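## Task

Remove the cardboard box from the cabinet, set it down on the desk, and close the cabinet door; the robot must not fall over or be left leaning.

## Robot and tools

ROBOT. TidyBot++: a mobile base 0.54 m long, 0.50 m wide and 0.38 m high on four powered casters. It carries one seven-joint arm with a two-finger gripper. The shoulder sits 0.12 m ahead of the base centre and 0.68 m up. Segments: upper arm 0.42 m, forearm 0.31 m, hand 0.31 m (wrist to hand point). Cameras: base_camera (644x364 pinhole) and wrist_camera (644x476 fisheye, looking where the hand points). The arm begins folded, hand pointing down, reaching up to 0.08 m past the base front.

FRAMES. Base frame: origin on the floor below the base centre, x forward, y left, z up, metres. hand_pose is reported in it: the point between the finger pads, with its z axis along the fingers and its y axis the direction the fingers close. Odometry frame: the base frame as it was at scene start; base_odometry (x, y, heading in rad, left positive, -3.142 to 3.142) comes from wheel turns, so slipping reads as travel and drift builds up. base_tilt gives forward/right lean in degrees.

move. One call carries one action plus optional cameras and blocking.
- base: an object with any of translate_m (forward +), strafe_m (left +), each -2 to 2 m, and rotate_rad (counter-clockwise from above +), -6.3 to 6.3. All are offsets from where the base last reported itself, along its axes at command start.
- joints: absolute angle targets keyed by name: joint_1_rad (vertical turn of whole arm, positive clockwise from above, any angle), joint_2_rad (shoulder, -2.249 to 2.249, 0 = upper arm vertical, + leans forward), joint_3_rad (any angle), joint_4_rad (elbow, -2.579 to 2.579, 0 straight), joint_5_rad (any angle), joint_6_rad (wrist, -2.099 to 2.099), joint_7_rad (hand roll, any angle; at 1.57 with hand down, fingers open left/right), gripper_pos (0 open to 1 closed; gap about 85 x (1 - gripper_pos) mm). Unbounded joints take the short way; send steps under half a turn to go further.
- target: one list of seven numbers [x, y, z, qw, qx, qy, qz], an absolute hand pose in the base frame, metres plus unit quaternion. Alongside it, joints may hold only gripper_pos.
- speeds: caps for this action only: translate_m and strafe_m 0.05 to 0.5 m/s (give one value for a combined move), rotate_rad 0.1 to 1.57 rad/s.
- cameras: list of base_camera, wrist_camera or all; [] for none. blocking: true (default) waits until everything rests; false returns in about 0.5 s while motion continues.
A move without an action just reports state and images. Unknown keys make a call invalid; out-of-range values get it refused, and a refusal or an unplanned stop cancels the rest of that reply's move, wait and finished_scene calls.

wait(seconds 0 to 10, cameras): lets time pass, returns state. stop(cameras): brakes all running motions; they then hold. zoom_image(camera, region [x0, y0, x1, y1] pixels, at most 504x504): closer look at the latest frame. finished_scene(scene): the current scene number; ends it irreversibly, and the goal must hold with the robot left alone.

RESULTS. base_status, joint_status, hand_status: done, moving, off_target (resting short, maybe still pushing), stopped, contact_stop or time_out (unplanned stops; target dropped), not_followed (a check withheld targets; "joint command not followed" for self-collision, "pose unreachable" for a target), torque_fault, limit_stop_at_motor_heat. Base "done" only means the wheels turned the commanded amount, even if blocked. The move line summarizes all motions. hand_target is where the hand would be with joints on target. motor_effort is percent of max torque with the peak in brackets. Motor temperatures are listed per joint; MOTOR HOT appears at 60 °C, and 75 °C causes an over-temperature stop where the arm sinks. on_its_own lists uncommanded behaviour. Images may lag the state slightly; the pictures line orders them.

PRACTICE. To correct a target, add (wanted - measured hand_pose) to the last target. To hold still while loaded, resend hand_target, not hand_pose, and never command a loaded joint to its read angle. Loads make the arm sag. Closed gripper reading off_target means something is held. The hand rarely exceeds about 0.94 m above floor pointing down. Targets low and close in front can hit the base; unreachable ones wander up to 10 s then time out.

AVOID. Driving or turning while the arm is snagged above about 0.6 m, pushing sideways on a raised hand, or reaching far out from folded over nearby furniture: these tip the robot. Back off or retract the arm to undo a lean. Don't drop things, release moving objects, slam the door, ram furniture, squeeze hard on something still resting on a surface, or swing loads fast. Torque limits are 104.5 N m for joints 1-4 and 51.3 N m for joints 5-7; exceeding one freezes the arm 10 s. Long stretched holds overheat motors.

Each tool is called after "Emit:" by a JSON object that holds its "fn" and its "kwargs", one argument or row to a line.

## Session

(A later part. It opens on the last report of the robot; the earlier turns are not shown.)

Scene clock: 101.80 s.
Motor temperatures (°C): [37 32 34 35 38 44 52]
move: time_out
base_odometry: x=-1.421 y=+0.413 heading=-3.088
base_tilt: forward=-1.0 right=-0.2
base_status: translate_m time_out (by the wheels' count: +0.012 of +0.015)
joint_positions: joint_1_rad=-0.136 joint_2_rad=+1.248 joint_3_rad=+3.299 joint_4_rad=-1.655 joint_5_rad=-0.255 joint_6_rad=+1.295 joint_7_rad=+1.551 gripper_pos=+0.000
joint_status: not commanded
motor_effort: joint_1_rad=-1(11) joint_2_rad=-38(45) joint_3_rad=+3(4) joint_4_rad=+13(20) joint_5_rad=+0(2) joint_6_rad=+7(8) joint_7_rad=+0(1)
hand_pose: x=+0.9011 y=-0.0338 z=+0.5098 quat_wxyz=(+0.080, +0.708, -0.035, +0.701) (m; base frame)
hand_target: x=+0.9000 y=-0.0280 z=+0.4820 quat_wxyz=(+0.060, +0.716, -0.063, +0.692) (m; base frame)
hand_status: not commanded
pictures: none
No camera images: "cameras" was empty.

Emit:
{"fn": "move", "kwargs": {
  "base": {"translate_m": -0.008},
  "joints": {"gripper_pos": 0.4}
}}

Scene clock: 102.97 s.
Motor temperatures (°C): [37 32 34 35 38 44 52]
move: off_target
base_odometry: x=-1.413 y=+0.414 heading=-3.089
base_tilt: forward=-1.0 right=-0.3
base_status: done
joint_positions: joint_1_rad=-0.146 joint_2_rad=+1.254 joint_3_rad=+3.300 joint_4_rad=-1.638 joint_5_rad=-0.255 joint_6_rad=+1.294 joint_7_rad=+1.551 gripper_pos=+0.342
joint_status: gripper_pos off_target (ended at +0.342, target +0.400)
motor_effort: joint_1_rad=+0(5) joint_2_rad=-40(47) joint_3_rad=+2(4) joint_4_rad=+8(12) joint_5_rad=+0(1) joint_6_rad=+7(8) joint_7_rad=+1(1)
hand_pose: x=+0.9056 y=-0.0253 z=+0.5118 quat_wxyz=(+0.075, +0.704, -0.031, +0.705) (m; base frame)
hand_target: x=+0.9000 y=-0.0280 z=+0.4820 quat_wxyz=(+0.060, +0.716, -0.063, +0.692) (m; base frame)
hand_status: not commanded
pictures: base_camera, wrist_camera

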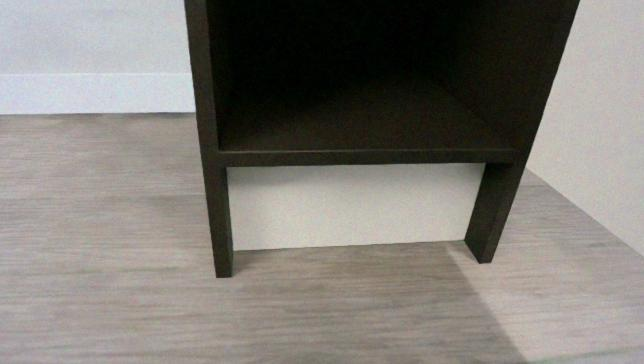

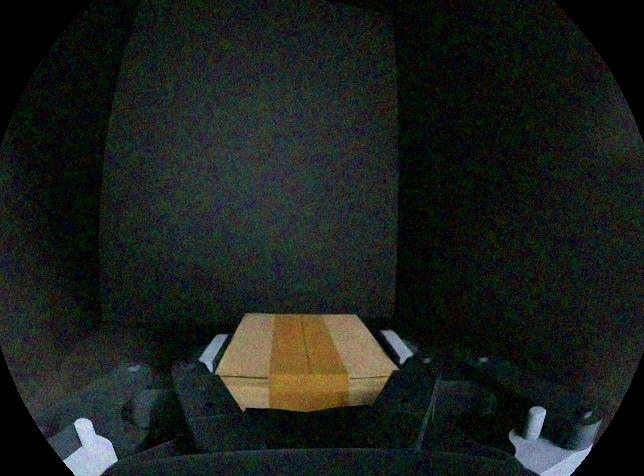

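Emit:
{"fn": "move", "kwargs": {
  "target": [0.90, -0.028, 0.53, 0.0603, 0.716, -0.0627, 0.692],
  "joints": {"gripper_pos": 0.5}
}}

Scene clock: 104.47 s.
Motor temperatures (°C): [37 32 34 35 38 44 52]
move: off_target
base_odometry: x=-1.413 y=+0.414 heading=-3.089
base_tilt: forward=-1.0 right=-0.3
base_status: not commanded
joint_positions: joint_1_rad=-0.146 joint_2_rad=+1.220 joint_3_rad=+3.300 joint_4_rad=-1.673 joint_5_rad=-0.255 joint_6_rad=+1.259 joint_7_rad=+1.551 gripper_pos=+0.343
joint_status: gripper_pos off_target (ended at +0.343, target +0.500)
motor_effort: joint_1_rad=+0(1) joint_2_rad=-53(63) joint_3_rad=+3(4) joint_4_rad=+6(11) joint_5_rad=+0(1) joint_6_rad=+4(9) joint_7_rad=+1(1)
hand_pose: x=+0.9001 y=-0.0280 z=+0.5139 quat_wxyz=(+0.076, +0.717, -0.035, +0.692) (m; base frame)
hand_target: x=+0.9000 y=-0.0280 z=+0.5300 quat_wxyz=(+0.060, +0.716, -0.063, +0.692) (m; base frame)
hand_status: done (0.016 m and 3.6 deg from the pose sent, 0.019 m and 4.5 deg at the start)
pictures: base_camera, wrist_camera

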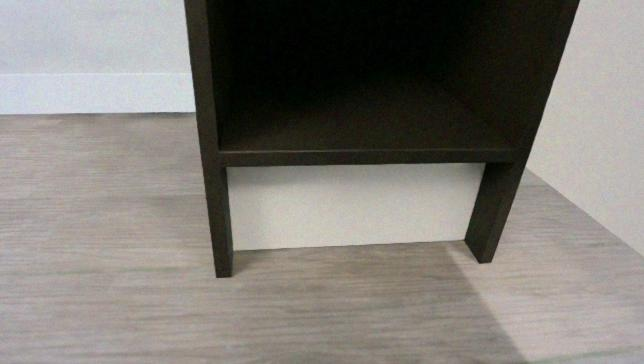

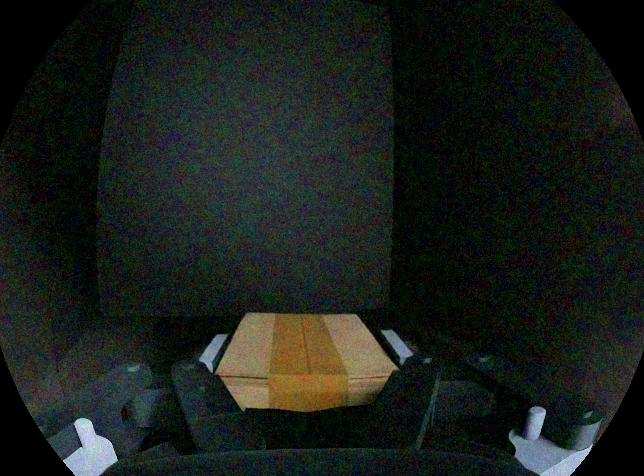

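Emit:
{"fn": "move", "kwargs": {
  "target": [0.90, -0.028, 0.59, 0.0603, 0.706, -0.0627, 0.702]
}}

Scene clock: 105.77 s.
Motor temperatures (°C): [37 32 34 35 38 44 52]
move: off_target
base_odometry: x=-1.413 y=+0.414 heading=-3.089
base_tilt: forward=-0.9 right=-0.3
base_status: not commanded
joint_positions: joint_1_rad=-0.146 joint_2_rad=+1.218 joint_3_rad=+3.300 joint_4_rad=-1.675 joint_5_rad=-0.255 joint_6_rad=+1.259 joint_7_rad=+1.551 gripper_pos=+0.343
joint_status: not commanded
motor_effort: joint_1_rad=+1(1) joint_2_rad=-73(73) joint_3_rad=+4(5) joint_4_rad=+1(7) joint_5_rad=-1(1) joint_6_rad=-1(5) joint_7_rad=+1(1)
hand_pose: x=+0.8998 y=-0.0281 z=+0.5147 quat_wxyz=(+0.076, +0.717, -0.035, +0.692) (m; base frame)
hand_target: x=+0.9000 y=-0.0280 z=+0.5900 quat_wxyz=(+0.060, +0.706, -0.063, +0.702) (m; base frame)
hand_status: off_target (0.075 m and 4.0 deg from the pose sent, 0.076 m and 4.0 deg at the start)
pictures: base_camera, wrist_camera

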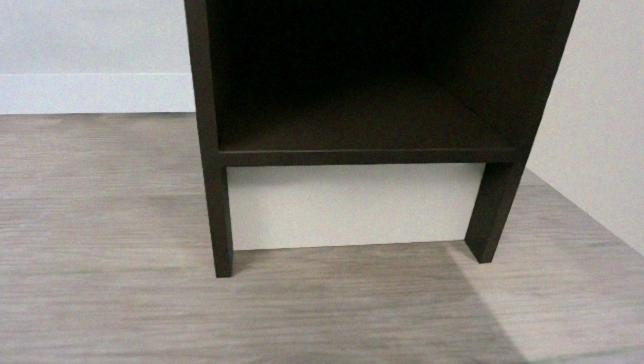

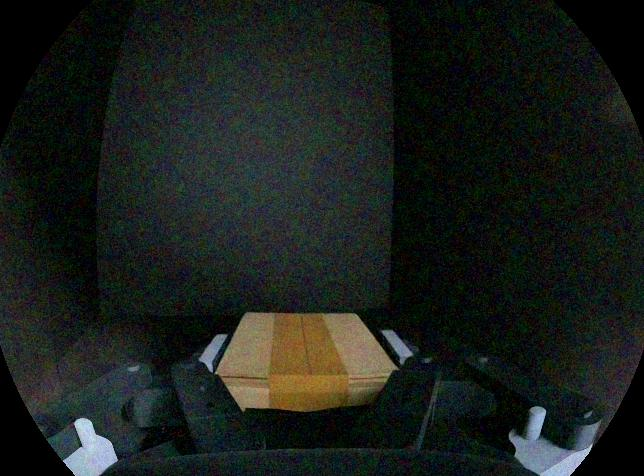

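Emit:
{"fn": "move", "kwargs": {
  "target": [0.90, -0.028, 0.54, 0.0603, 0.716, -0.0627, 0.692],
  "cameras": []
}}

Emit:
{"fn": "move", "kwargs": {
  "base": {"translate_m": -0.07},
  "speeds": {"translate_m": 0.08}
}}

Scene clock: 108.33 s.
Motor temperatures (°C): [37 33 34 35 38 44 52]
move: off_target
base_odometry: x=-1.413 y=+0.414 heading=-3.089
base_tilt: forward=-0.9 right=-0.3
base_status: not commanded
joint_positions: joint_1_rad=-0.146 joint_2_rad=+1.219 joint_3_rad=+3.300 joint_4_rad=-1.675 joint_5_rad=-0.255 joint_6_rad=+1.259 joint_7_rad=+1.551 gripper_pos=+0.343
joint_status: not commanded
motor_effort: joint_1_rad=-1(1) joint_2_rad=-64(73) joint_3_rad=+3(5) joint_4_rad=+2(3) joint_5_rad=+0(1) joint_6_rad=-1(2) joint_7_rad=+1(1)
hand_pose: x=+0.8998 y=-0.0281 z=+0.5141 quat_wxyz=(+0.076, +0.717, -0.035, +0.692) (m; base frame)
hand_target: x=+0.9000 y=-0.0280 z=+0.5400 quat_wxyz=(+0.060, +0.716, -0.063, +0.692) (m; base frame)
hand_status: off_target (0.026 m and 3.6 deg from the pose sent, 0.025 m and 3.6 deg at the start)
pictures: none
No camera images: "cameras" was empty.

Scene clock: 109.73 s.
Motor temperatures (°C): [37 33 34 35 38 44 52]
move: done
base_odometry: x=-1.343 y=+0.418 heading=-3.088
base_tilt: forward=-1.0 right=-0.3
base_status: done
joint_positions: joint_1_rad=-0.147 joint_2_rad=+1.147 joint_3_rad=+3.300 joint_4_rad=-1.703 joint_5_rad=-0.255 joint_6_rad=+1.207 joint_7_rad=+1.551 gripper_pos=+0.343
joint_status: not commanded
motor_effort: joint_1_rad=+0(1) joint_2_rad=-45(61) joint_3_rad=+3(4) joint_4_rad=+10(12) joint_5_rad=+0(0) joint_6_rad=+9(9) joint_7_rad=+0(1)
hand_pose: x=+0.9010 y=-0.0293 z=+0.5426 quat_wxyz=(+0.073, +0.720, -0.043, +0.689) (m; base frame)
hand_target: x=+0.9000 y=-0.0280 z=+0.5400 quat_wxyz=(+0.060, +0.716, -0.063, +0.692) (m; base frame)
hand_status: not commanded
pictures: base_camera, wrist_camera

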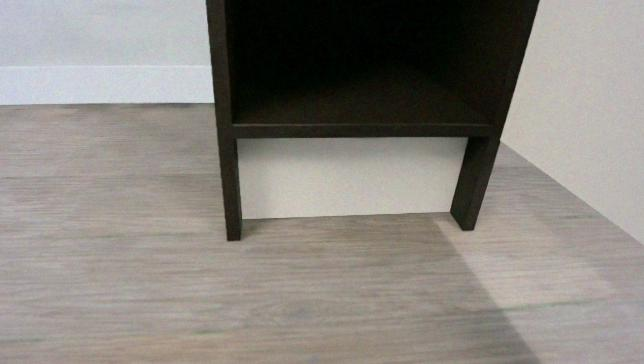

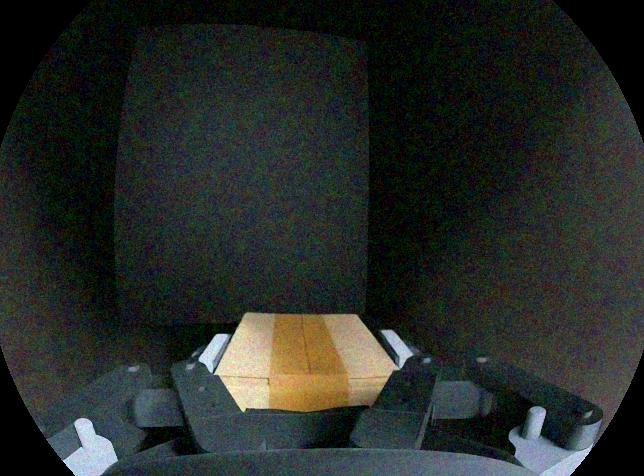

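Emit:
{"fn": "move", "kwargs": {
  "base": {"translate_m": -0.45, "strafe_m": -0.065},
  "speeds": {"translate_m": 0.25}
}}

Scene clock: 113.00 s.
Motor temperatures (°C): [37 33 34 35 38 44 52]
move: done
base_odometry: x=-0.897 y=+0.506 heading=-3.088
base_tilt: forward=-1.0 right=-0.2
base_status: done
joint_positions: joint_1_rad=-0.147 joint_2_rad=+1.147 joint_3_rad=+3.300 joint_4_rad=-1.703 joint_5_rad=-0.255 joint_6_rad=+1.207 joint_7_rad=+1.551 gripper_pos=+0.343
joint_status: not commanded
motor_effort: joint_1_rad=+0(1) joint_2_rad=-45(46) joint_3_rad=+3(4) joint_4_rad=+9(12) joint_5_rad=+0(1) joint_6_rad=+9(9) joint_7_rad=+1(1)
hand_pose: x=+0.9010 y=-0.0290 z=+0.5426 quat_wxyz=(+0.073, +0.720, -0.043, +0.689) (m; base frame)
hand_target: x=+0.9000 y=-0.0280 z=+0.5400 quat_wxyz=(+0.060, +0.716, -0.063, +0.692) (m; base frame)
hand_status: not commanded
pictures: base_camera, wrist_camera

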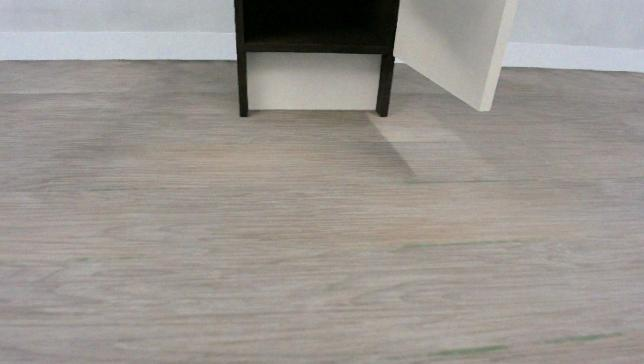

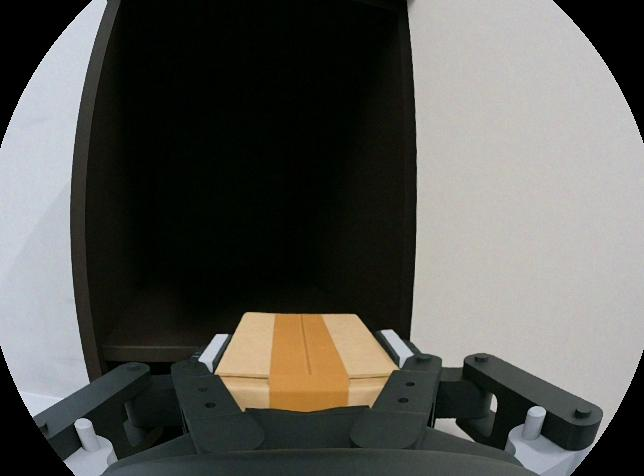

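Emit:
{"fn": "move", "kwargs": {
  "base": {"translate_m": -0.35, "strafe_m": 0.0},
  "cameras": []
}}

Emit:
{"fn": "move", "kwargs": {
  "target": [0.72, 0.0, 0.95, 0, 0.7071, 0, 0.7071]
}}

Emit:
{"fn": "move", "kwargs": {
  "base": {"translate_m": -0.3, "strafe_m": 0.5, "rotate_rad": 1.725},
  "speeds": {"rotate_rad": 0.8}
}}

Scene clock: 116.60 s.
Motor temperatures (°C): [37 33 34 35 38 44 52]
move: done
base_odometry: x=-0.547 y=+0.525 heading=-3.088
base_tilt: forward=-1.0 right=-0.3
base_status: done
joint_positions: joint_1_rad=-0.148 joint_2_rad=+1.147 joint_3_rad=+3.300 joint_4_rad=-1.703 joint_5_rad=-0.255 joint_6_rad=+1.207 joint_7_rad=+1.551 gripper_pos=+0.343
joint_status: not commanded
motor_effort: joint_1_rad=+0(2) joint_2_rad=-45(47) joint_3_rad=+3(4) joint_4_rad=+10(13) joint_5_rad=+0(1) joint_6_rad=+9(9) joint_7_rad=+1(1)
hand_pose: x=+0.9009 y=-0.0288 z=+0.5425 quat_wxyz=(+0.073, +0.720, -0.043, +0.688) (m; base frame)
hand_target: x=+0.9000 y=-0.0280 z=+0.5400 quat_wxyz=(+0.060, +0.716, -0.063, +0.692) (m; base frame)
hand_status: not commanded
pictures: none
No camera images: "cameras" was empty.

Scene clock: 119.30 s.
Motor temperatures (°C): [37 33 34 35 38 44 52]
move: done
base_odometry: x=-0.547 y=+0.525 heading=-3.088
base_tilt: forward=-1.0 right=-0.3
base_status: not commanded
joint_positions: joint_1_rad=-0.028 joint_2_rad=+0.050 joint_3_rad=+3.180 joint_4_rad=-2.029 joint_5_rad=-0.042 joint_6_rad=+0.535 joint_7_rad=+1.551 gripper_pos=+0.343
joint_status: not commanded
motor_effort: joint_1_rad=+0(1) joint_2_rad=-23(48) joint_3_rad=+0(4) joint_4_rad=+21(22) joint_5_rad=+1(1) joint_6_rad=+9(9) joint_7_rad=+0(1)
hand_pose: x=+0.7262 y=-0.0111 z=+0.9571 quat_wxyz=(-0.008, +0.697, -0.030, +0.716) (m; base frame)
hand_target: x=+0.7200 y=+0.0000 z=+0.9500 quat_wxyz=(+0.000, +0.707, +0.000, +0.707) (m; base frame)
hand_status: done (0.015 m and 3.9 deg from the pose sent, 0.447 m and 10.0 deg at the start)
pictures: base_camera, wrist_camera

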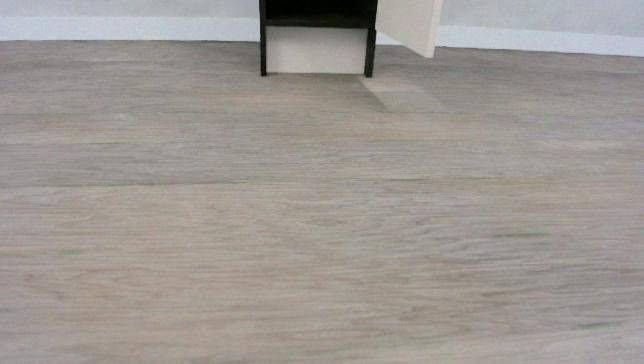

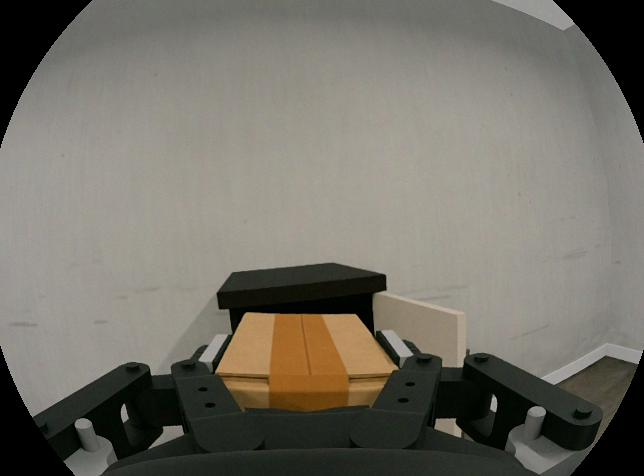

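Scene clock: 122.57 s.
Motor temperatures (°C): [37 33 34 35 38 44 52]
move: done
base_odometry: x=-0.221 y=+0.042 heading=-1.363
base_tilt: forward=-1.0 right=-0.3
base_status: done
joint_positions: joint_1_rad=-0.008 joint_2_rad=+0.050 joint_3_rad=+3.163 joint_4_rad=-2.030 joint_5_rad=-0.035 joint_6_rad=+0.532 joint_7_rad=+1.551 gripper_pos=+0.343
joint_status: not commanded
motor_effort: joint_1_rad=+0(5) joint_2_rad=-23(25) joint_3_rad=+0(4) joint_4_rad=+20(22) joint_5_rad=+1(2) joint_6_rad=+8(9) joint_7_rad=+0(1)
hand_pose: x=+0.7259 y=-0.0119 z=+0.9559 quat_wxyz=(-0.007, +0.699, -0.028, +0.715) (m; base frame)
hand_target: x=+0.7200 y=+0.0000 z=+0.9500 quat_wxyz=(+0.000, +0.707, +0.000, +0.707) (m; base frame)
hand_status: not commanded
pictures: base_camera, wrist_camera

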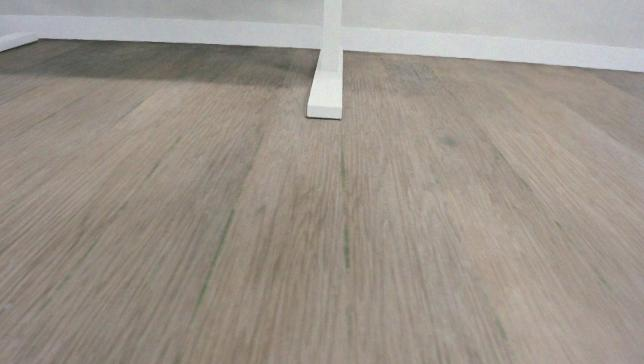

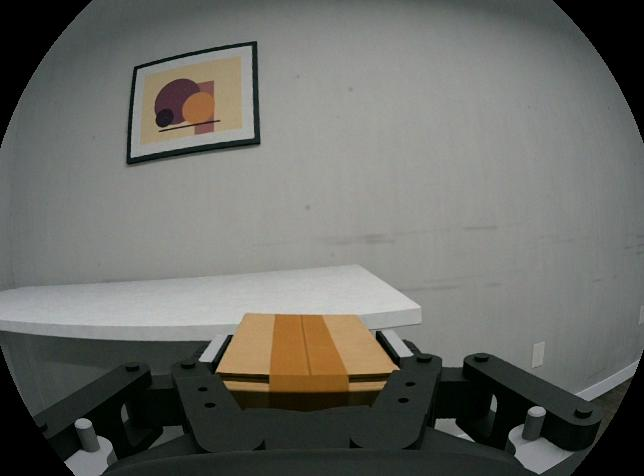

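Emit:
{"fn": "move", "kwargs": {
  "target": [0.80, 0.01, 1.06, 0.005, 0.7071, 0.01, 0.7071],
  "base": {"translate_m": 0.2, "strafe_m": 0.35}
}}

Scene clock: 126.63 s.
Motor temperatures (°C): [37 33 33 35 38 44 52]
move: done
base_odometry: x=+0.163 y=-0.082 heading=-1.363
base_tilt: forward=-1.0 right=-0.3
base_status: done
joint_positions: joint_1_rad=-0.058 joint_2_rad=+0.118 joint_3_rad=+3.176 joint_4_rad=-1.588 joint_5_rad=-0.035 joint_6_rad=+0.152 joint_7_rad=+1.551 gripper_pos=+0.343
joint_status: not commanded
motor_effort: joint_1_rad=+0(2) joint_2_rad=-28(30) joint_3_rad=-1(2) joint_4_rad=+23(24) joint_5_rad=+1(1) joint_6_rad=+9(9) joint_7_rad=+1(1)
hand_pose: x=+0.7915 y=+0.0168 z=+1.0626 quat_wxyz=(-0.024, +0.701, -0.011, +0.713) (m; base frame)
hand_target: x=+0.8000 y=+0.0100 z=+1.0600 quat_wxyz=(+0.005, +0.707, +0.010, +0.707) (m; base frame)
hand_status: done (0.011 m and 4.3 deg from the pose sent, 0.130 m and 4.7 deg at the start)
pictures: base_camera, wrist_camera

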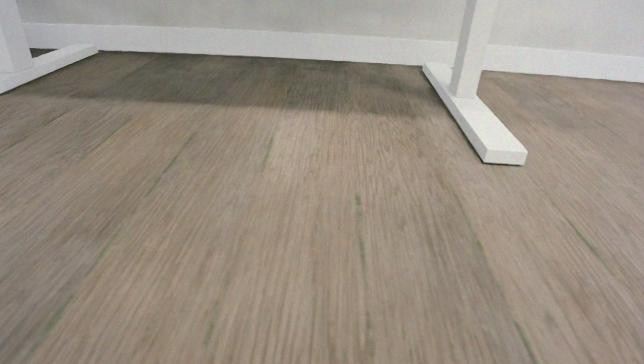

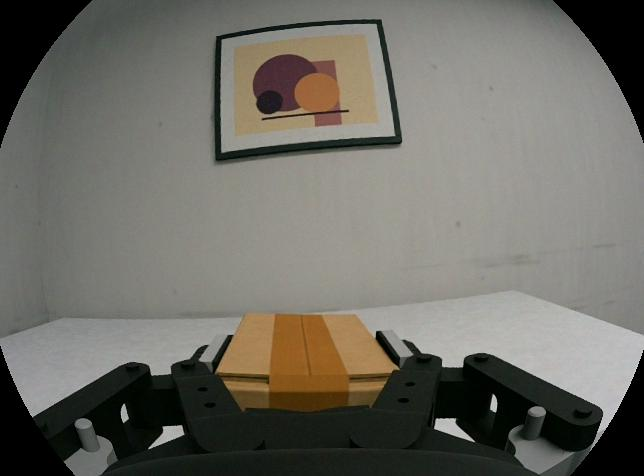

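Emit:
{"fn": "move", "kwargs": {
  "base": {"translate_m": 0.3},
  "speeds": {"translate_m": 0.25}
}}

Emit:
{"fn": "move", "kwargs": {
  "target": [0.80, 0.01, 0.98, 0.005, 0.7071, 0.01, 0.7071]
}}

Scene clock: 129.47 s.
Motor temperatures (°C): [37 33 33 35 38 44 52]
move: done
base_odometry: x=+0.225 y=-0.375 heading=-1.362
base_tilt: forward=-1.0 right=-0.3
base_status: done
joint_positions: joint_1_rad=-0.058 joint_2_rad=+0.124 joint_3_rad=+3.176 joint_4_rad=-1.586 joint_5_rad=-0.035 joint_6_rad=+0.148 joint_7_rad=+1.551 gripper_pos=+0.343
joint_status: not commanded
motor_effort: joint_1_rad=+0(1) joint_2_rad=-27(31) joint_3_rad=-1(1) joint_4_rad=+23(23) joint_5_rad=+1(1) joint_6_rad=+8(9) joint_7_rad=+0(1)
hand_pose: x=+0.7938 y=+0.0169 z=+1.0584 quat_wxyz=(-0.024, +0.704, -0.011, +0.710) (m; base frame)
hand_target: x=+0.8000 y=+0.0100 z=+1.0600 quat_wxyz=(+0.005, +0.707, +0.010, +0.707) (m; base frame)
hand_status: not commanded
pictures: base_camera, wrist_camera

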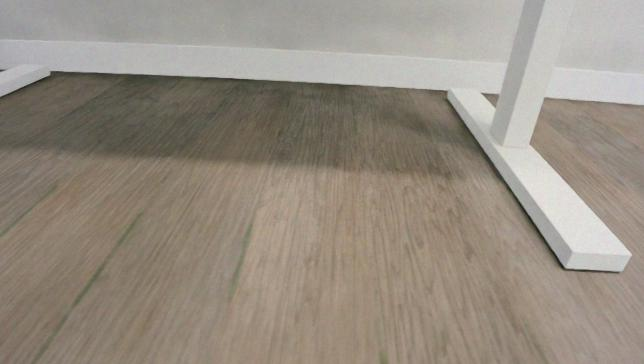

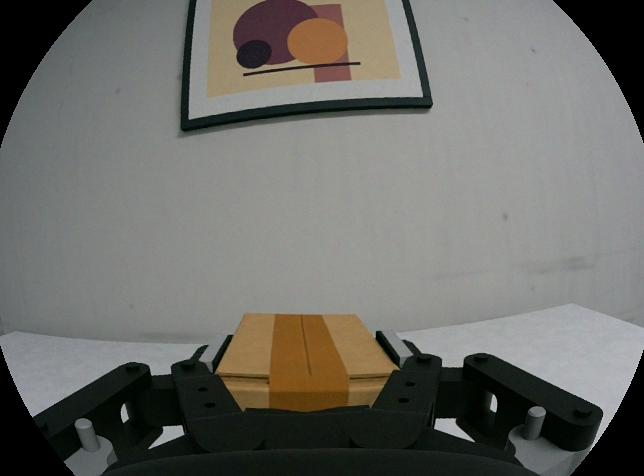

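Scene clock: 131.00 s.
Motor temperatures (°C): [37 33 33 35 38 44 52]
move: done
base_odometry: x=+0.225 y=-0.375 heading=-1.362
base_tilt: forward=-1.0 right=-0.3
base_status: not commanded
joint_positions: joint_1_rad=-0.057 joint_2_rad=+0.168 joint_3_rad=+3.176 joint_4_rad=-1.758 joint_5_rad=-0.035 joint_6_rad=+0.326 joint_7_rad=+1.551 gripper_pos=+0.343
joint_status: not commanded
motor_effort: joint_1_rad=+0(0) joint_2_rad=-29(31) joint_3_rad=-1(1) joint_4_rad=+22(24) joint_5_rad=+1(1) joint_6_rad=+9(9) joint_7_rad=+1(1)
hand_pose: x=+0.7953 y=+0.0153 z=+0.9785 quat_wxyz=(-0.020, +0.717, -0.013, +0.696) (m; base frame)
hand_target: x=+0.8000 y=+0.0100 z=+0.9800 quat_wxyz=(+0.005, +0.707, +0.010, +0.707) (m; base frame)
hand_status: done (0.007 m and 4.2 deg from the pose sent, 0.079 m and 4.2 deg at the start)
pictures: base_camera, wrist_camera

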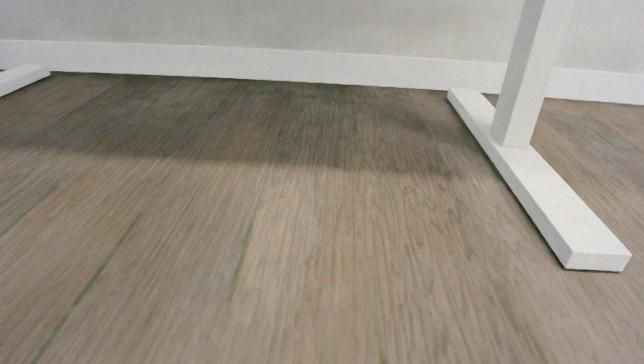

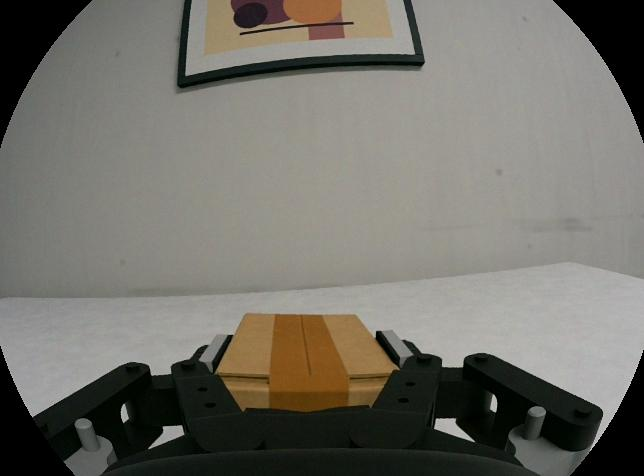

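Emit:
{"fn": "move", "kwargs": {
  "target": [0.80, 0.01, 0.965, 0.005, 0.7071, 0.01, 0.7071],
  "cameras": []
}}

Emit:
{"fn": "move", "kwargs": {
  "target": [0.80, 0.01, 0.95, 0.005, 0.7071, 0.01, 0.7071]
}}

Scene clock: 132.73 s.
Motor temperatures (°C): [37 33 33 35 38 44 52]
move: done
base_odometry: x=+0.225 y=-0.375 heading=-1.362
base_tilt: forward=-1.0 right=-0.3
base_status: not commanded
joint_positions: joint_1_rad=-0.057 joint_2_rad=+0.174 joint_3_rad=+3.176 joint_4_rad=-1.788 joint_5_rad=-0.035 joint_6_rad=+0.379 joint_7_rad=+1.551 gripper_pos=+0.343
joint_status: not commanded
motor_effort: joint_1_rad=+0(0) joint_2_rad=-29(29) joint_3_rad=-1(1) joint_4_rad=+22(23) joint_5_rad=+1(1) joint_6_rad=+9(9) joint_7_rad=+1(1)
hand_pose: x=+0.7939 y=+0.0146 z=+0.9723 quat_wxyz=(-0.020, +0.711, -0.013, +0.702) (m; base frame)
hand_target: x=+0.8000 y=+0.0100 z=+0.9650 quat_wxyz=(+0.005, +0.707, +0.010, +0.707) (m; base frame)
hand_status: done (0.011 m and 3.9 deg from the pose sent, 0.015 m and 4.2 deg at the start)
pictures: none
No camera images: "cameras" was empty.

Scene clock: 133.50 s.
Motor temperatures (°C): [37 33 33 35 38 44 52]
move: done
base_odometry: x=+0.225 y=-0.375 heading=-1.362
base_tilt: forward=-1.0 right=-0.3
base_status: not commanded
joint_positions: joint_1_rad=-0.057 joint_2_rad=+0.190 joint_3_rad=+3.176 joint_4_rad=-1.820 joint_5_rad=-0.035 joint_6_rad=+0.429 joint_7_rad=+1.551 gripper_pos=+0.343
joint_status: not commanded
motor_effort: joint_1_rad=+0(1) joint_2_rad=-29(30) joint_3_rad=+0(1) joint_4_rad=+22(23) joint_5_rad=+1(1) joint_6_rad=+9(9) joint_7_rad=+1(1)
hand_pose: x=+0.7946 y=+0.0138 z=+0.9579 quat_wxyz=(-0.019, +0.711, -0.013, +0.703) (m; base frame)
hand_target: x=+0.8000 y=+0.0100 z=+0.9500 quat_wxyz=(+0.005, +0.707, +0.010, +0.707) (m; base frame)
hand_status: done (0.010 m and 3.8 deg from the pose sent, 0.024 m and 3.9 deg at the start)
pictures: base_camera, wrist_camera

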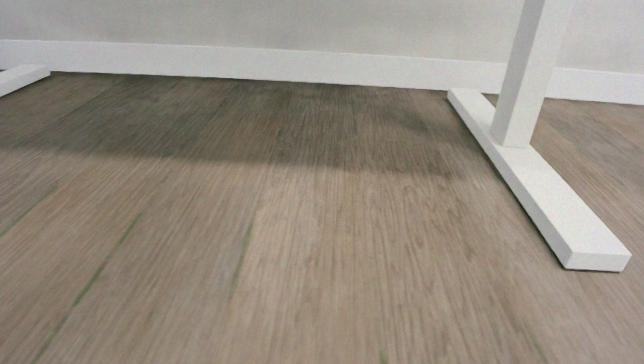

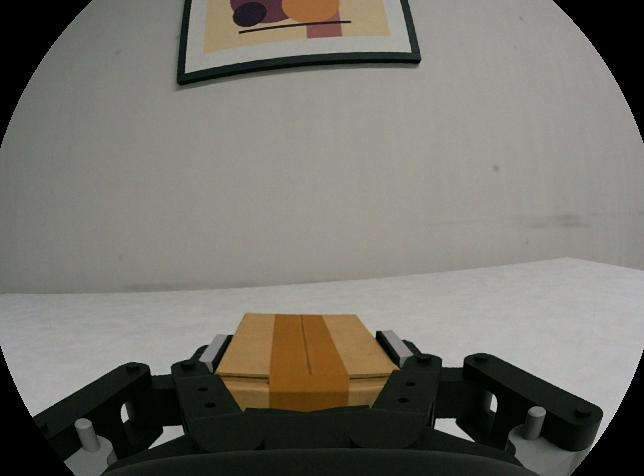

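Emit:
{"fn": "move", "kwargs": {
  "target": [0.80, 0.01, 0.93, 0.005, 0.7071, 0.01, 0.7071],
  "cameras": []
}}

Emit:
{"fn": "move", "kwargs": {
  "target": [0.80, 0.01, 0.91, 0.005, 0.7071, 0.01, 0.7071]
}}

Scene clock: 134.67 s.
Motor temperatures (°C): [37 33 33 35 38 44 52]
move: done
base_odometry: x=+0.225 y=-0.375 heading=-1.362
base_tilt: forward=-1.0 right=-0.3
base_status: not commanded
joint_positions: joint_1_rad=-0.056 joint_2_rad=+0.207 joint_3_rad=+3.176 joint_4_rad=-1.857 joint_5_rad=-0.035 joint_6_rad=+0.497 joint_7_rad=+1.551 gripper_pos=+0.343
joint_status: not commanded
motor_effort: joint_1_rad=+0(1) joint_2_rad=-28(29) joint_3_rad=+0(1) joint_4_rad=+20(21) joint_5_rad=+1(1) joint_6_rad=+8(9) joint_7_rad=+0(1)
hand_pose: x=+0.7939 y=+0.0127 z=+0.9455 quat_wxyz=(-0.017, +0.706, -0.014, +0.708) (m; base frame)
hand_target: x=+0.8000 y=+0.0100 z=+0.9300 quat_wxyz=(+0.005, +0.707, +0.010, +0.707) (m; base frame)
hand_status: done (0.017 m and 3.7 deg from the pose sent, 0.029 m and 3.8 deg at the start)
pictures: none
No camera images: "cameras" was empty.

Scene clock: 135.33 s.
Motor temperatures (°C): [37 33 33 35 38 44 52]
move: off_target
base_odometry: x=+0.225 y=-0.375 heading=-1.362
base_tilt: forward=-1.0 right=-0.3
base_status: not commanded
joint_positions: joint_1_rad=-0.055 joint_2_rad=+0.218 joint_3_rad=+3.176 joint_4_rad=-1.881 joint_5_rad=-0.035 joint_6_rad=+0.572 joint_7_rad=+1.551 gripper_pos=+0.343
joint_status: not commanded
motor_effort: joint_1_rad=+1(1) joint_2_rad=-25(28) joint_3_rad=+1(1) joint_4_rad=+18(20) joint_5_rad=+1(1) joint_6_rad=+7(8) joint_7_rad=+1(1)
hand_pose: x=+0.7927 y=+0.0121 z=+0.9482 quat_wxyz=(-0.017, +0.691, -0.014, +0.722) (m; base frame)
hand_target: x=+0.8000 y=+0.0100 z=+0.9100 quat_wxyz=(+0.005, +0.707, +0.010, +0.707) (m; base frame)
hand_status: off_target (0.039 m and 4.5 deg from the pose sent, 0.036 m and 3.7 deg at the start)
pictures: base_camera, wrist_camera

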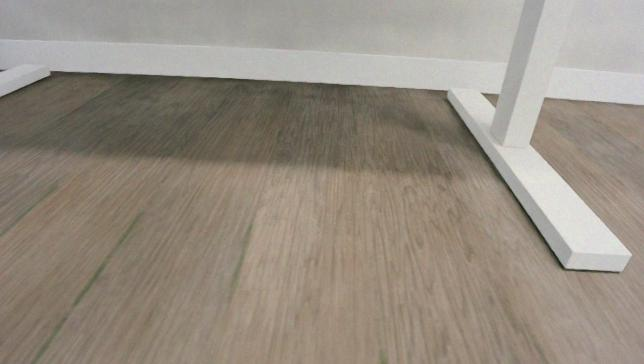

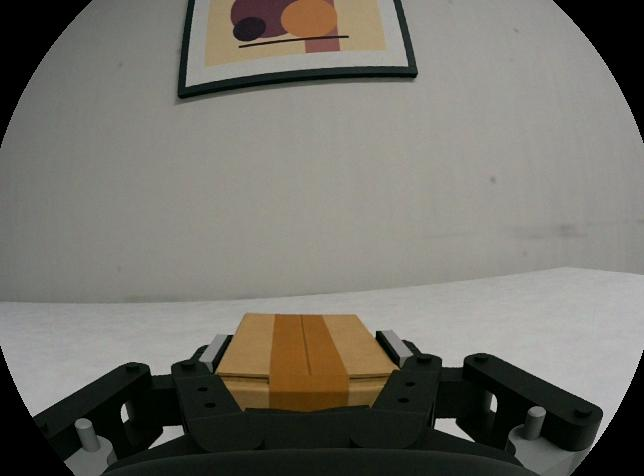

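Emit:
{"fn": "move", "kwargs": {
  "target": [0.80, 0.01, 0.922, 0.005, 0.7071, 0.01, 0.7071],
  "cameras": []
}}

Emit:
{"fn": "move", "kwargs": {
  "joints": {"gripper_pos": 0.3},
  "cameras": []
}}

Emit:
{"fn": "move", "kwargs": {
  "joints": {"gripper_pos": 0.1}
}}

Scene clock: 136.77 s.
Motor temperatures (°C): [37 33 33 35 38 44 52]
move: done
base_odometry: x=+0.225 y=-0.375 heading=-1.362
base_tilt: forward=-1.0 right=-0.2
base_status: not commanded
joint_positions: joint_1_rad=-0.055 joint_2_rad=+0.217 joint_3_rad=+3.176 joint_4_rad=-1.878 joint_5_rad=-0.035 joint_6_rad=+0.565 joint_7_rad=+1.551 gripper_pos=+0.343
joint_status: not commanded
motor_effort: joint_1_rad=+1(1) joint_2_rad=-24(25) joint_3_rad=+1(1) joint_4_rad=+17(18) joint_5_rad=+1(1) joint_6_rad=+6(7) joint_7_rad=+1(1)
hand_pose: x=+0.7931 y=+0.0120 z=+0.9476 quat_wxyz=(-0.017, +0.693, -0.014, +0.721) (m; base frame)
hand_target: x=+0.8000 y=+0.0100 z=+0.9220 quat_wxyz=(+0.005, +0.707, +0.010, +0.707) (m; base frame)
hand_status: done (0.027 m and 4.3 deg from the pose sent, 0.027 m and 4.5 deg at the start)
pictures: none
No camera images: "cameras" was empty.

Scene clock: 137.40 s.
Motor temperatures (°C): [37 33 33 35 38 44 52]
move: done
base_odometry: x=+0.225 y=-0.375 heading=-1.362
base_tilt: forward=-1.0 right=-0.3
base_status: not commanded
joint_positions: joint_1_rad=-0.055 joint_2_rad=+0.217 joint_3_rad=+3.176 joint_4_rad=-1.878 joint_5_rad=-0.035 joint_6_rad=+0.565 joint_7_rad=+1.551 gripper_pos=+0.300
joint_status: all done
motor_effort: joint_1_rad=+1(1) joint_2_rad=-25(25) joint_3_rad=+0(1) joint_4_rad=+17(18) joint_5_rad=+1(1) joint_6_rad=+6(6) joint_7_rad=+1(1)
hand_pose: x=+0.7931 y=+0.0120 z=+0.9476 quat_wxyz=(-0.017, +0.693, -0.014, +0.721) (m; base frame)
hand_target: x=+0.8000 y=+0.0100 z=+0.9220 quat_wxyz=(+0.005, +0.707, +0.010, +0.707) (m; base frame)
hand_status: not commanded
pictures: none
No camera images: "cameras" was empty.

Scene clock: 138.03 s.
Motor temperatures (°C): [37 33 33 35 38 44 52]
move: done
base_odometry: x=+0.225 y=-0.375 heading=-1.362
base_tilt: forward=-1.0 right=-0.3
base_status: not commanded
joint_positions: joint_1_rad=-0.055 joint_2_rad=+0.217 joint_3_rad=+3.176 joint_4_rad=-1.878 joint_5_rad=-0.035 joint_6_rad=+0.565 joint_7_rad=+1.551 gripper_pos=+0.100
joint_status: all done
motor_effort: joint_1_rad=+1(1) joint_2_rad=-25(25) joint_3_rad=+0(1) joint_4_rad=+17(18) joint_5_rad=+1(1) joint_6_rad=+6(7) joint_7_rad=+0(1)
hand_pose: x=+0.7931 y=+0.0120 z=+0.9476 quat_wxyz=(-0.017, +0.693, -0.014, +0.721) (m; base frame)
hand_target: x=+0.8000 y=+0.0100 z=+0.9220 quat_wxyz=(+0.005, +0.707, +0.010, +0.707) (m; base frame)
hand_status: not commanded
pictures: base_camera, wrist_camera

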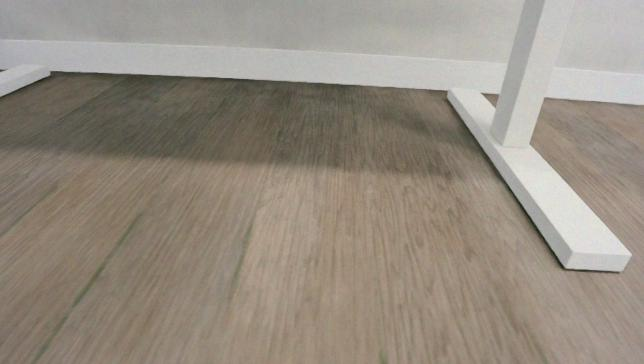

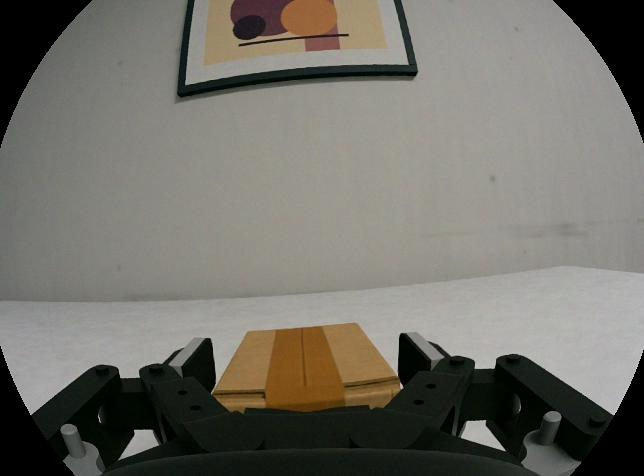

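Emit:
{"fn": "move", "kwargs": {
  "target": [0.80, 0.01, 0.95, 0.005, 0.7071, 0.01, 0.7071],
  "joints": {"gripper_pos": 0.0},
  "cameras": []
}}

Emit:
{"fn": "move", "kwargs": {
  "base": {"translate_m": -0.3},
  "speeds": {"translate_m": 0.25}
}}

Scene clock: 139.83 s.
Motor temperatures (°C): [37 33 33 35 38 44 52]
move: done
base_odometry: x=+0.225 y=-0.375 heading=-1.362
base_tilt: forward=-1.0 right=-0.3
base_status: not commanded
joint_positions: joint_1_rad=-0.055 joint_2_rad=+0.217 joint_3_rad=+3.176 joint_4_rad=-1.850 joint_5_rad=-0.035 joint_6_rad=+0.493 joint_7_rad=+1.551 gripper_pos=+0.000
joint_status: all done
motor_effort: joint_1_rad=+0(1) joint_2_rad=-28(29) joint_3_rad=+0(1) joint_4_rad=+20(21) joint_5_rad=+1(1) joint_6_rad=+7(8) joint_7_rad=+0(1)
hand_pose: x=+0.7976 y=+0.0124 z=+0.9419 quat_wxyz=(-0.017, +0.708, -0.014, +0.706) (m; base frame)
hand_target: x=+0.8000 y=+0.0100 z=+0.9500 quat_wxyz=(+0.005, +0.707, +0.010, +0.707) (m; base frame)
hand_status: done (0.009 m and 3.7 deg from the pose sent, 0.008 m and 4.3 deg at the start)
pictures: none
No camera images: "cameras" was empty.

Scene clock: 141.90 s.
Motor temperatures (°C): [37 33 33 35 38 44 52]
move: done
base_odometry: x=+0.163 y=-0.081 heading=-1.362
base_tilt: forward=-1.0 right=-0.2
base_status: done
joint_positions: joint_1_rad=-0.051 joint_2_rad=+0.213 joint_3_rad=+3.176 joint_4_rad=-1.848 joint_5_rad=-0.035 joint_6_rad=+0.493 joint_7_rad=+1.551 gripper_pos=+0.000
joint_status: not commanded
motor_effort: joint_1_rad=+0(2) joint_2_rad=-28(31) joint_3_rad=-1(1) joint_4_rad=+19(21) joint_5_rad=+1(1) joint_6_rad=+7(8) joint_7_rad=+0(1)
hand_pose: x=+0.7967 y=+0.0100 z=+0.9459 quat_wxyz=(-0.016, +0.706, -0.015, +0.708) (m; base frame)
hand_target: x=+0.8000 y=+0.0100 z=+0.9500 quat_wxyz=(+0.005, +0.707, +0.010, +0.707) (m; base frame)
hand_status: not commanded
pictures: base_camera, wrist_camera

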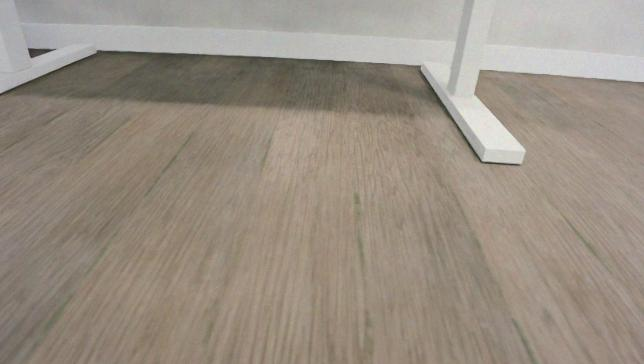

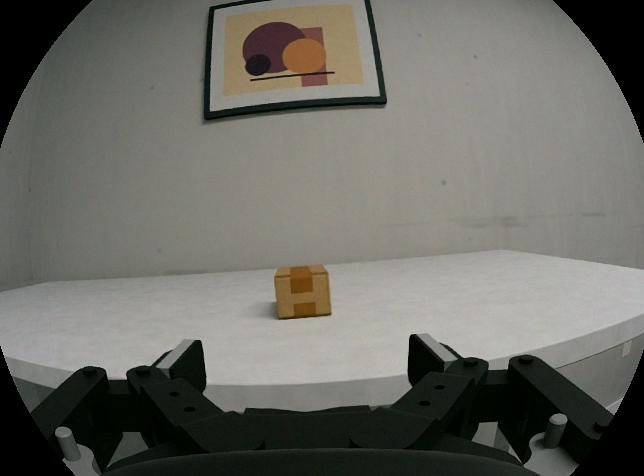

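Emit:
{"fn": "move", "kwargs": {
  "base": {"translate_m": -1.433, "strafe_m": -0.528},
  "joints": {"gripper_pos": 1.0},
  "cameras": []
}}

Emit:
{"fn": "move", "kwargs": {
  "base": {"rotate_rad": -1.572}
}}

Emit:
{"fn": "move", "kwargs": {
  "target": [0.80, 0.0, 0.50, 0.005, 0.7071, 0.01, 0.7071]
}}

Scene clock: 148.97 s.
Motor temperatures (°C): [37 33 33 35 38 44 52]
move: done
base_odometry: x=-0.650 y=+1.212 heading=-1.362
base_tilt: forward=-1.0 right=-0.3
base_status: done
joint_positions: joint_1_rad=-0.051 joint_2_rad=+0.211 joint_3_rad=+3.176 joint_4_rad=-1.847 joint_5_rad=-0.035 joint_6_rad=+0.493 joint_7_rad=+1.551 gripper_pos=+0.999
joint_status: all done
motor_effort: joint_1_rad=+0(2) joint_2_rad=-28(31) joint_3_rad=+0(2) joint_4_rad=+19(21) joint_5_rad=+1(1) joint_6_rad=+8(8) joint_7_rad=+0(1)
hand_pose: x=+0.7964 y=+0.0099 z=+0.9478 quat_wxyz=(-0.016, +0.705, -0.015, +0.709) (m; base frame)
hand_target: x=+0.8000 y=+0.0100 z=+0.9500 quat_wxyz=(+0.005, +0.707, +0.010, +0.707) (m; base frame)
hand_status: not commanded
pictures: none
No camera images: "cameras" was empty.

Scene clock: 151.27 s.
Motor temperatures (°C): [37 33 33 35 38 44 52]
move: done
base_odometry: x=-0.650 y=+1.212 heading=-2.934
base_tilt: forward=-1.0 right=-0.3
base_status: done
joint_positions: joint_1_rad=-0.033 joint_2_rad=+0.211 joint_3_rad=+3.174 joint_4_rad=-1.847 joint_5_rad=-0.035 joint_6_rad=+0.493 joint_7_rad=+1.551 gripper_pos=+0.999
joint_status: not commanded
motor_effort: joint_1_rad=+0(4) joint_2_rad=-28(31) joint_3_rad=-1(3) joint_4_rad=+20(21) joint_5_rad=+1(2) joint_6_rad=+8(8) joint_7_rad=+1(1)
hand_pose: x=+0.7966 y=-0.0015 z=+0.9481 quat_wxyz=(-0.010, +0.705, -0.021, +0.709) (m; base frame)
hand_target: x=+0.8000 y=+0.0100 z=+0.9500 quat_wxyz=(+0.005, +0.707, +0.010, +0.707) (m; base frame)
hand_status: not commanded
pictures: base_camera, wrist_camera

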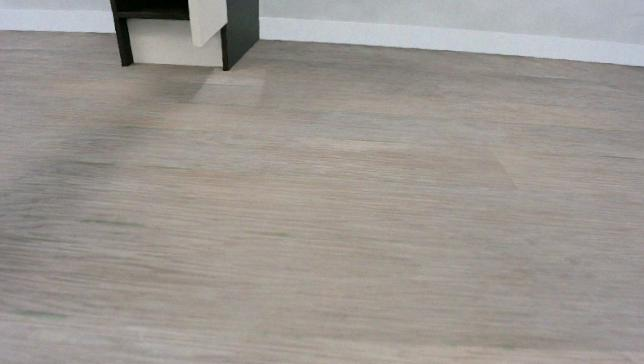

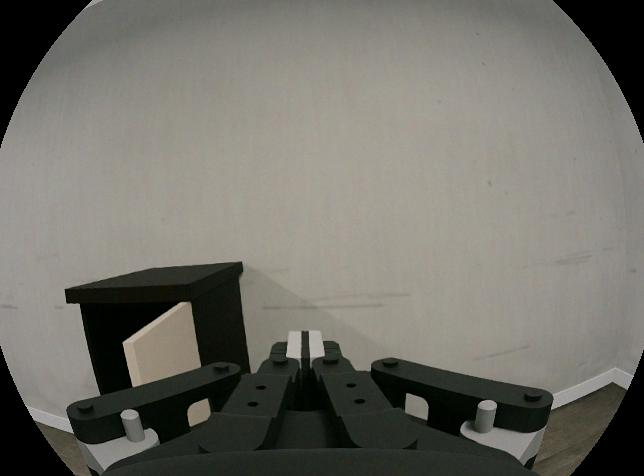

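Scene clock: 153.97 s.
Motor temperatures (°C): [37 33 33 35 38 44 52]
move: done
base_odometry: x=-0.650 y=+1.212 heading=-2.934
base_tilt: forward=-1.0 right=-0.2
base_status: not commanded
joint_positions: joint_1_rad=-0.028 joint_2_rad=+1.220 joint_3_rad=+3.174 joint_4_rad=-1.963 joint_5_rad=-0.035 joint_6_rad=+1.623 joint_7_rad=+1.551 gripper_pos=+0.999
joint_status: not commanded
motor_effort: joint_1_rad=+0(1) joint_2_rad=-40(44) joint_3_rad=+0(1) joint_4_rad=+4(20) joint_5_rad=+0(1) joint_6_rad=+8(9) joint_7_rad=+1(1)
hand_pose: x=+0.8125 y=-0.0032 z=+0.5158 quat_wxyz=(+0.011, +0.703, -0.002, +0.711) (m; base frame)
hand_target: x=+0.8000 y=+0.0000 z=+0.5000 quat_wxyz=(+0.005, +0.707, +0.010, +0.707) (m; base frame)
hand_status: done (0.020 m and 1.7 deg from the pose sent, 0.448 m and 4.0 deg at the start)
pictures: base_camera, wrist_camera

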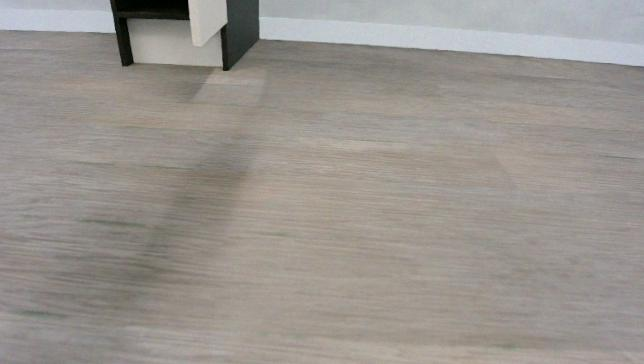

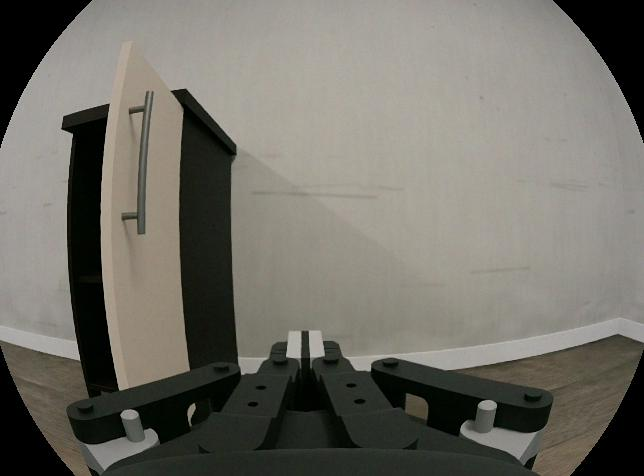

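Emit:
{"fn": "move", "kwargs": {
  "target": [0.80, 0.0, 0.42, 0.005, 0.7071, 0.01, 0.7071],
  "base": {"translate_m": 0.45, "strafe_m": 0.1}
}}

Emit:
{"fn": "move", "kwargs": {
  "base": {"strafe_m": 0.3},
  "speeds": {"strafe_m": 0.12}
}}

Scene clock: 157.00 s.
Motor temperatures (°C): [37 33 33 35 38 44 52]
move: done
base_odometry: x=-1.070 y=+1.021 heading=-2.935
base_tilt: forward=-1.0 right=-0.3
base_status: done
joint_positions: joint_1_rad=-0.025 joint_2_rad=+1.434 joint_3_rad=+3.174 joint_4_rad=-1.855 joint_5_rad=-0.035 joint_6_rad=+1.685 joint_7_rad=+1.551 gripper_pos=+0.999
joint_status: not commanded
motor_effort: joint_1_rad=+0(1) joint_2_rad=-40(43) joint_3_rad=-1(1) joint_4_rad=+3(6) joint_5_rad=+0(1) joint_6_rad=+8(8) joint_7_rad=+0(1)
hand_pose: x=+0.8008 y=-0.0041 z=+0.4178 quat_wxyz=(+0.011, +0.718, +0.001, +0.695) (m; base frame)
hand_target: x=+0.8000 y=+0.0000 z=+0.4200 quat_wxyz=(+0.005, +0.707, +0.010, +0.707) (m; base frame)
hand_status: done (0.005 m and 2.3 deg from the pose sent, 0.097 m and 1.7 deg at the start)
pictures: base_camera, wrist_camera

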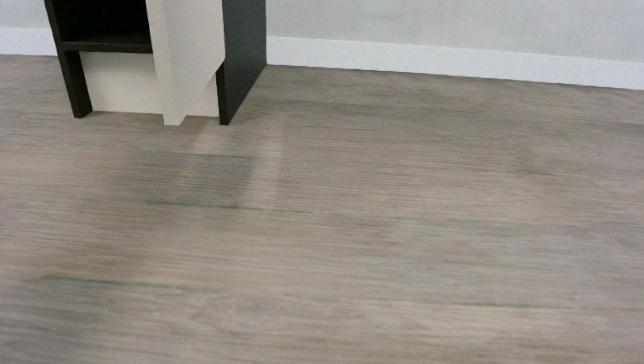

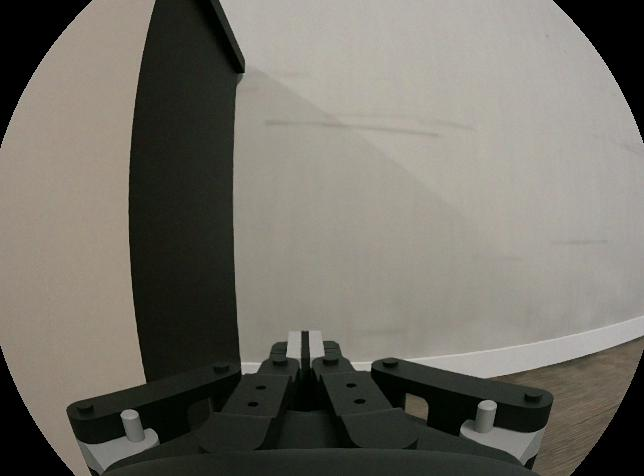

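Scene clock: 160.10 s.
Motor temperatures (°C): [37 33 33 35 38 44 52]
move: done
base_odometry: x=-1.008 y=+0.727 heading=-2.935
base_tilt: forward=-1.0 right=-0.3
base_status: done
joint_positions: joint_1_rad=-0.016 joint_2_rad=+1.434 joint_3_rad=+3.175 joint_4_rad=-1.855 joint_5_rad=-0.035 joint_6_rad=+1.686 joint_7_rad=+1.551 gripper_pos=+0.999
joint_status: not commanded
motor_effort: joint_1_rad=+0(4) joint_2_rad=-40(41) joint_3_rad=+0(3) joint_4_rad=+3(4) joint_5_rad=+1(4) joint_6_rad=+8(8) joint_7_rad=+0(1)
hand_pose: x=+0.8007 y=-0.0101 z=+0.4181 quat_wxyz=(+0.015, +0.718, -0.002, +0.696) (m; base frame)
hand_target: x=+0.8000 y=+0.0000 z=+0.4200 quat_wxyz=(+0.005, +0.707, +0.010, +0.707) (m; base frame)
hand_status: not commanded
pictures: base_camera, wrist_camera

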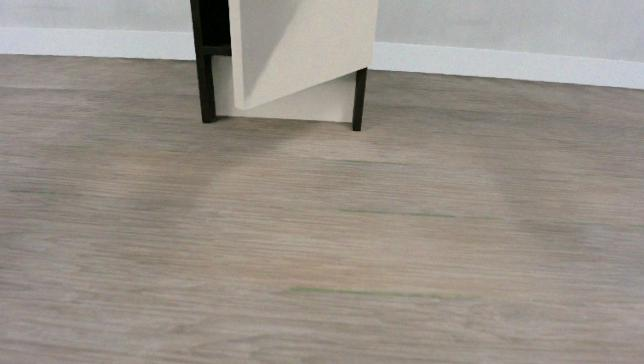

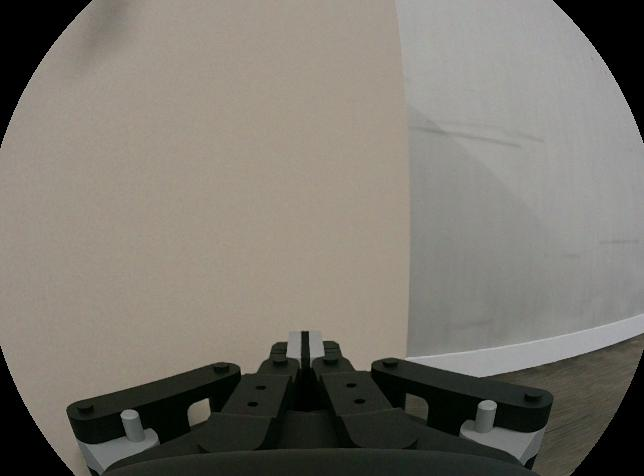

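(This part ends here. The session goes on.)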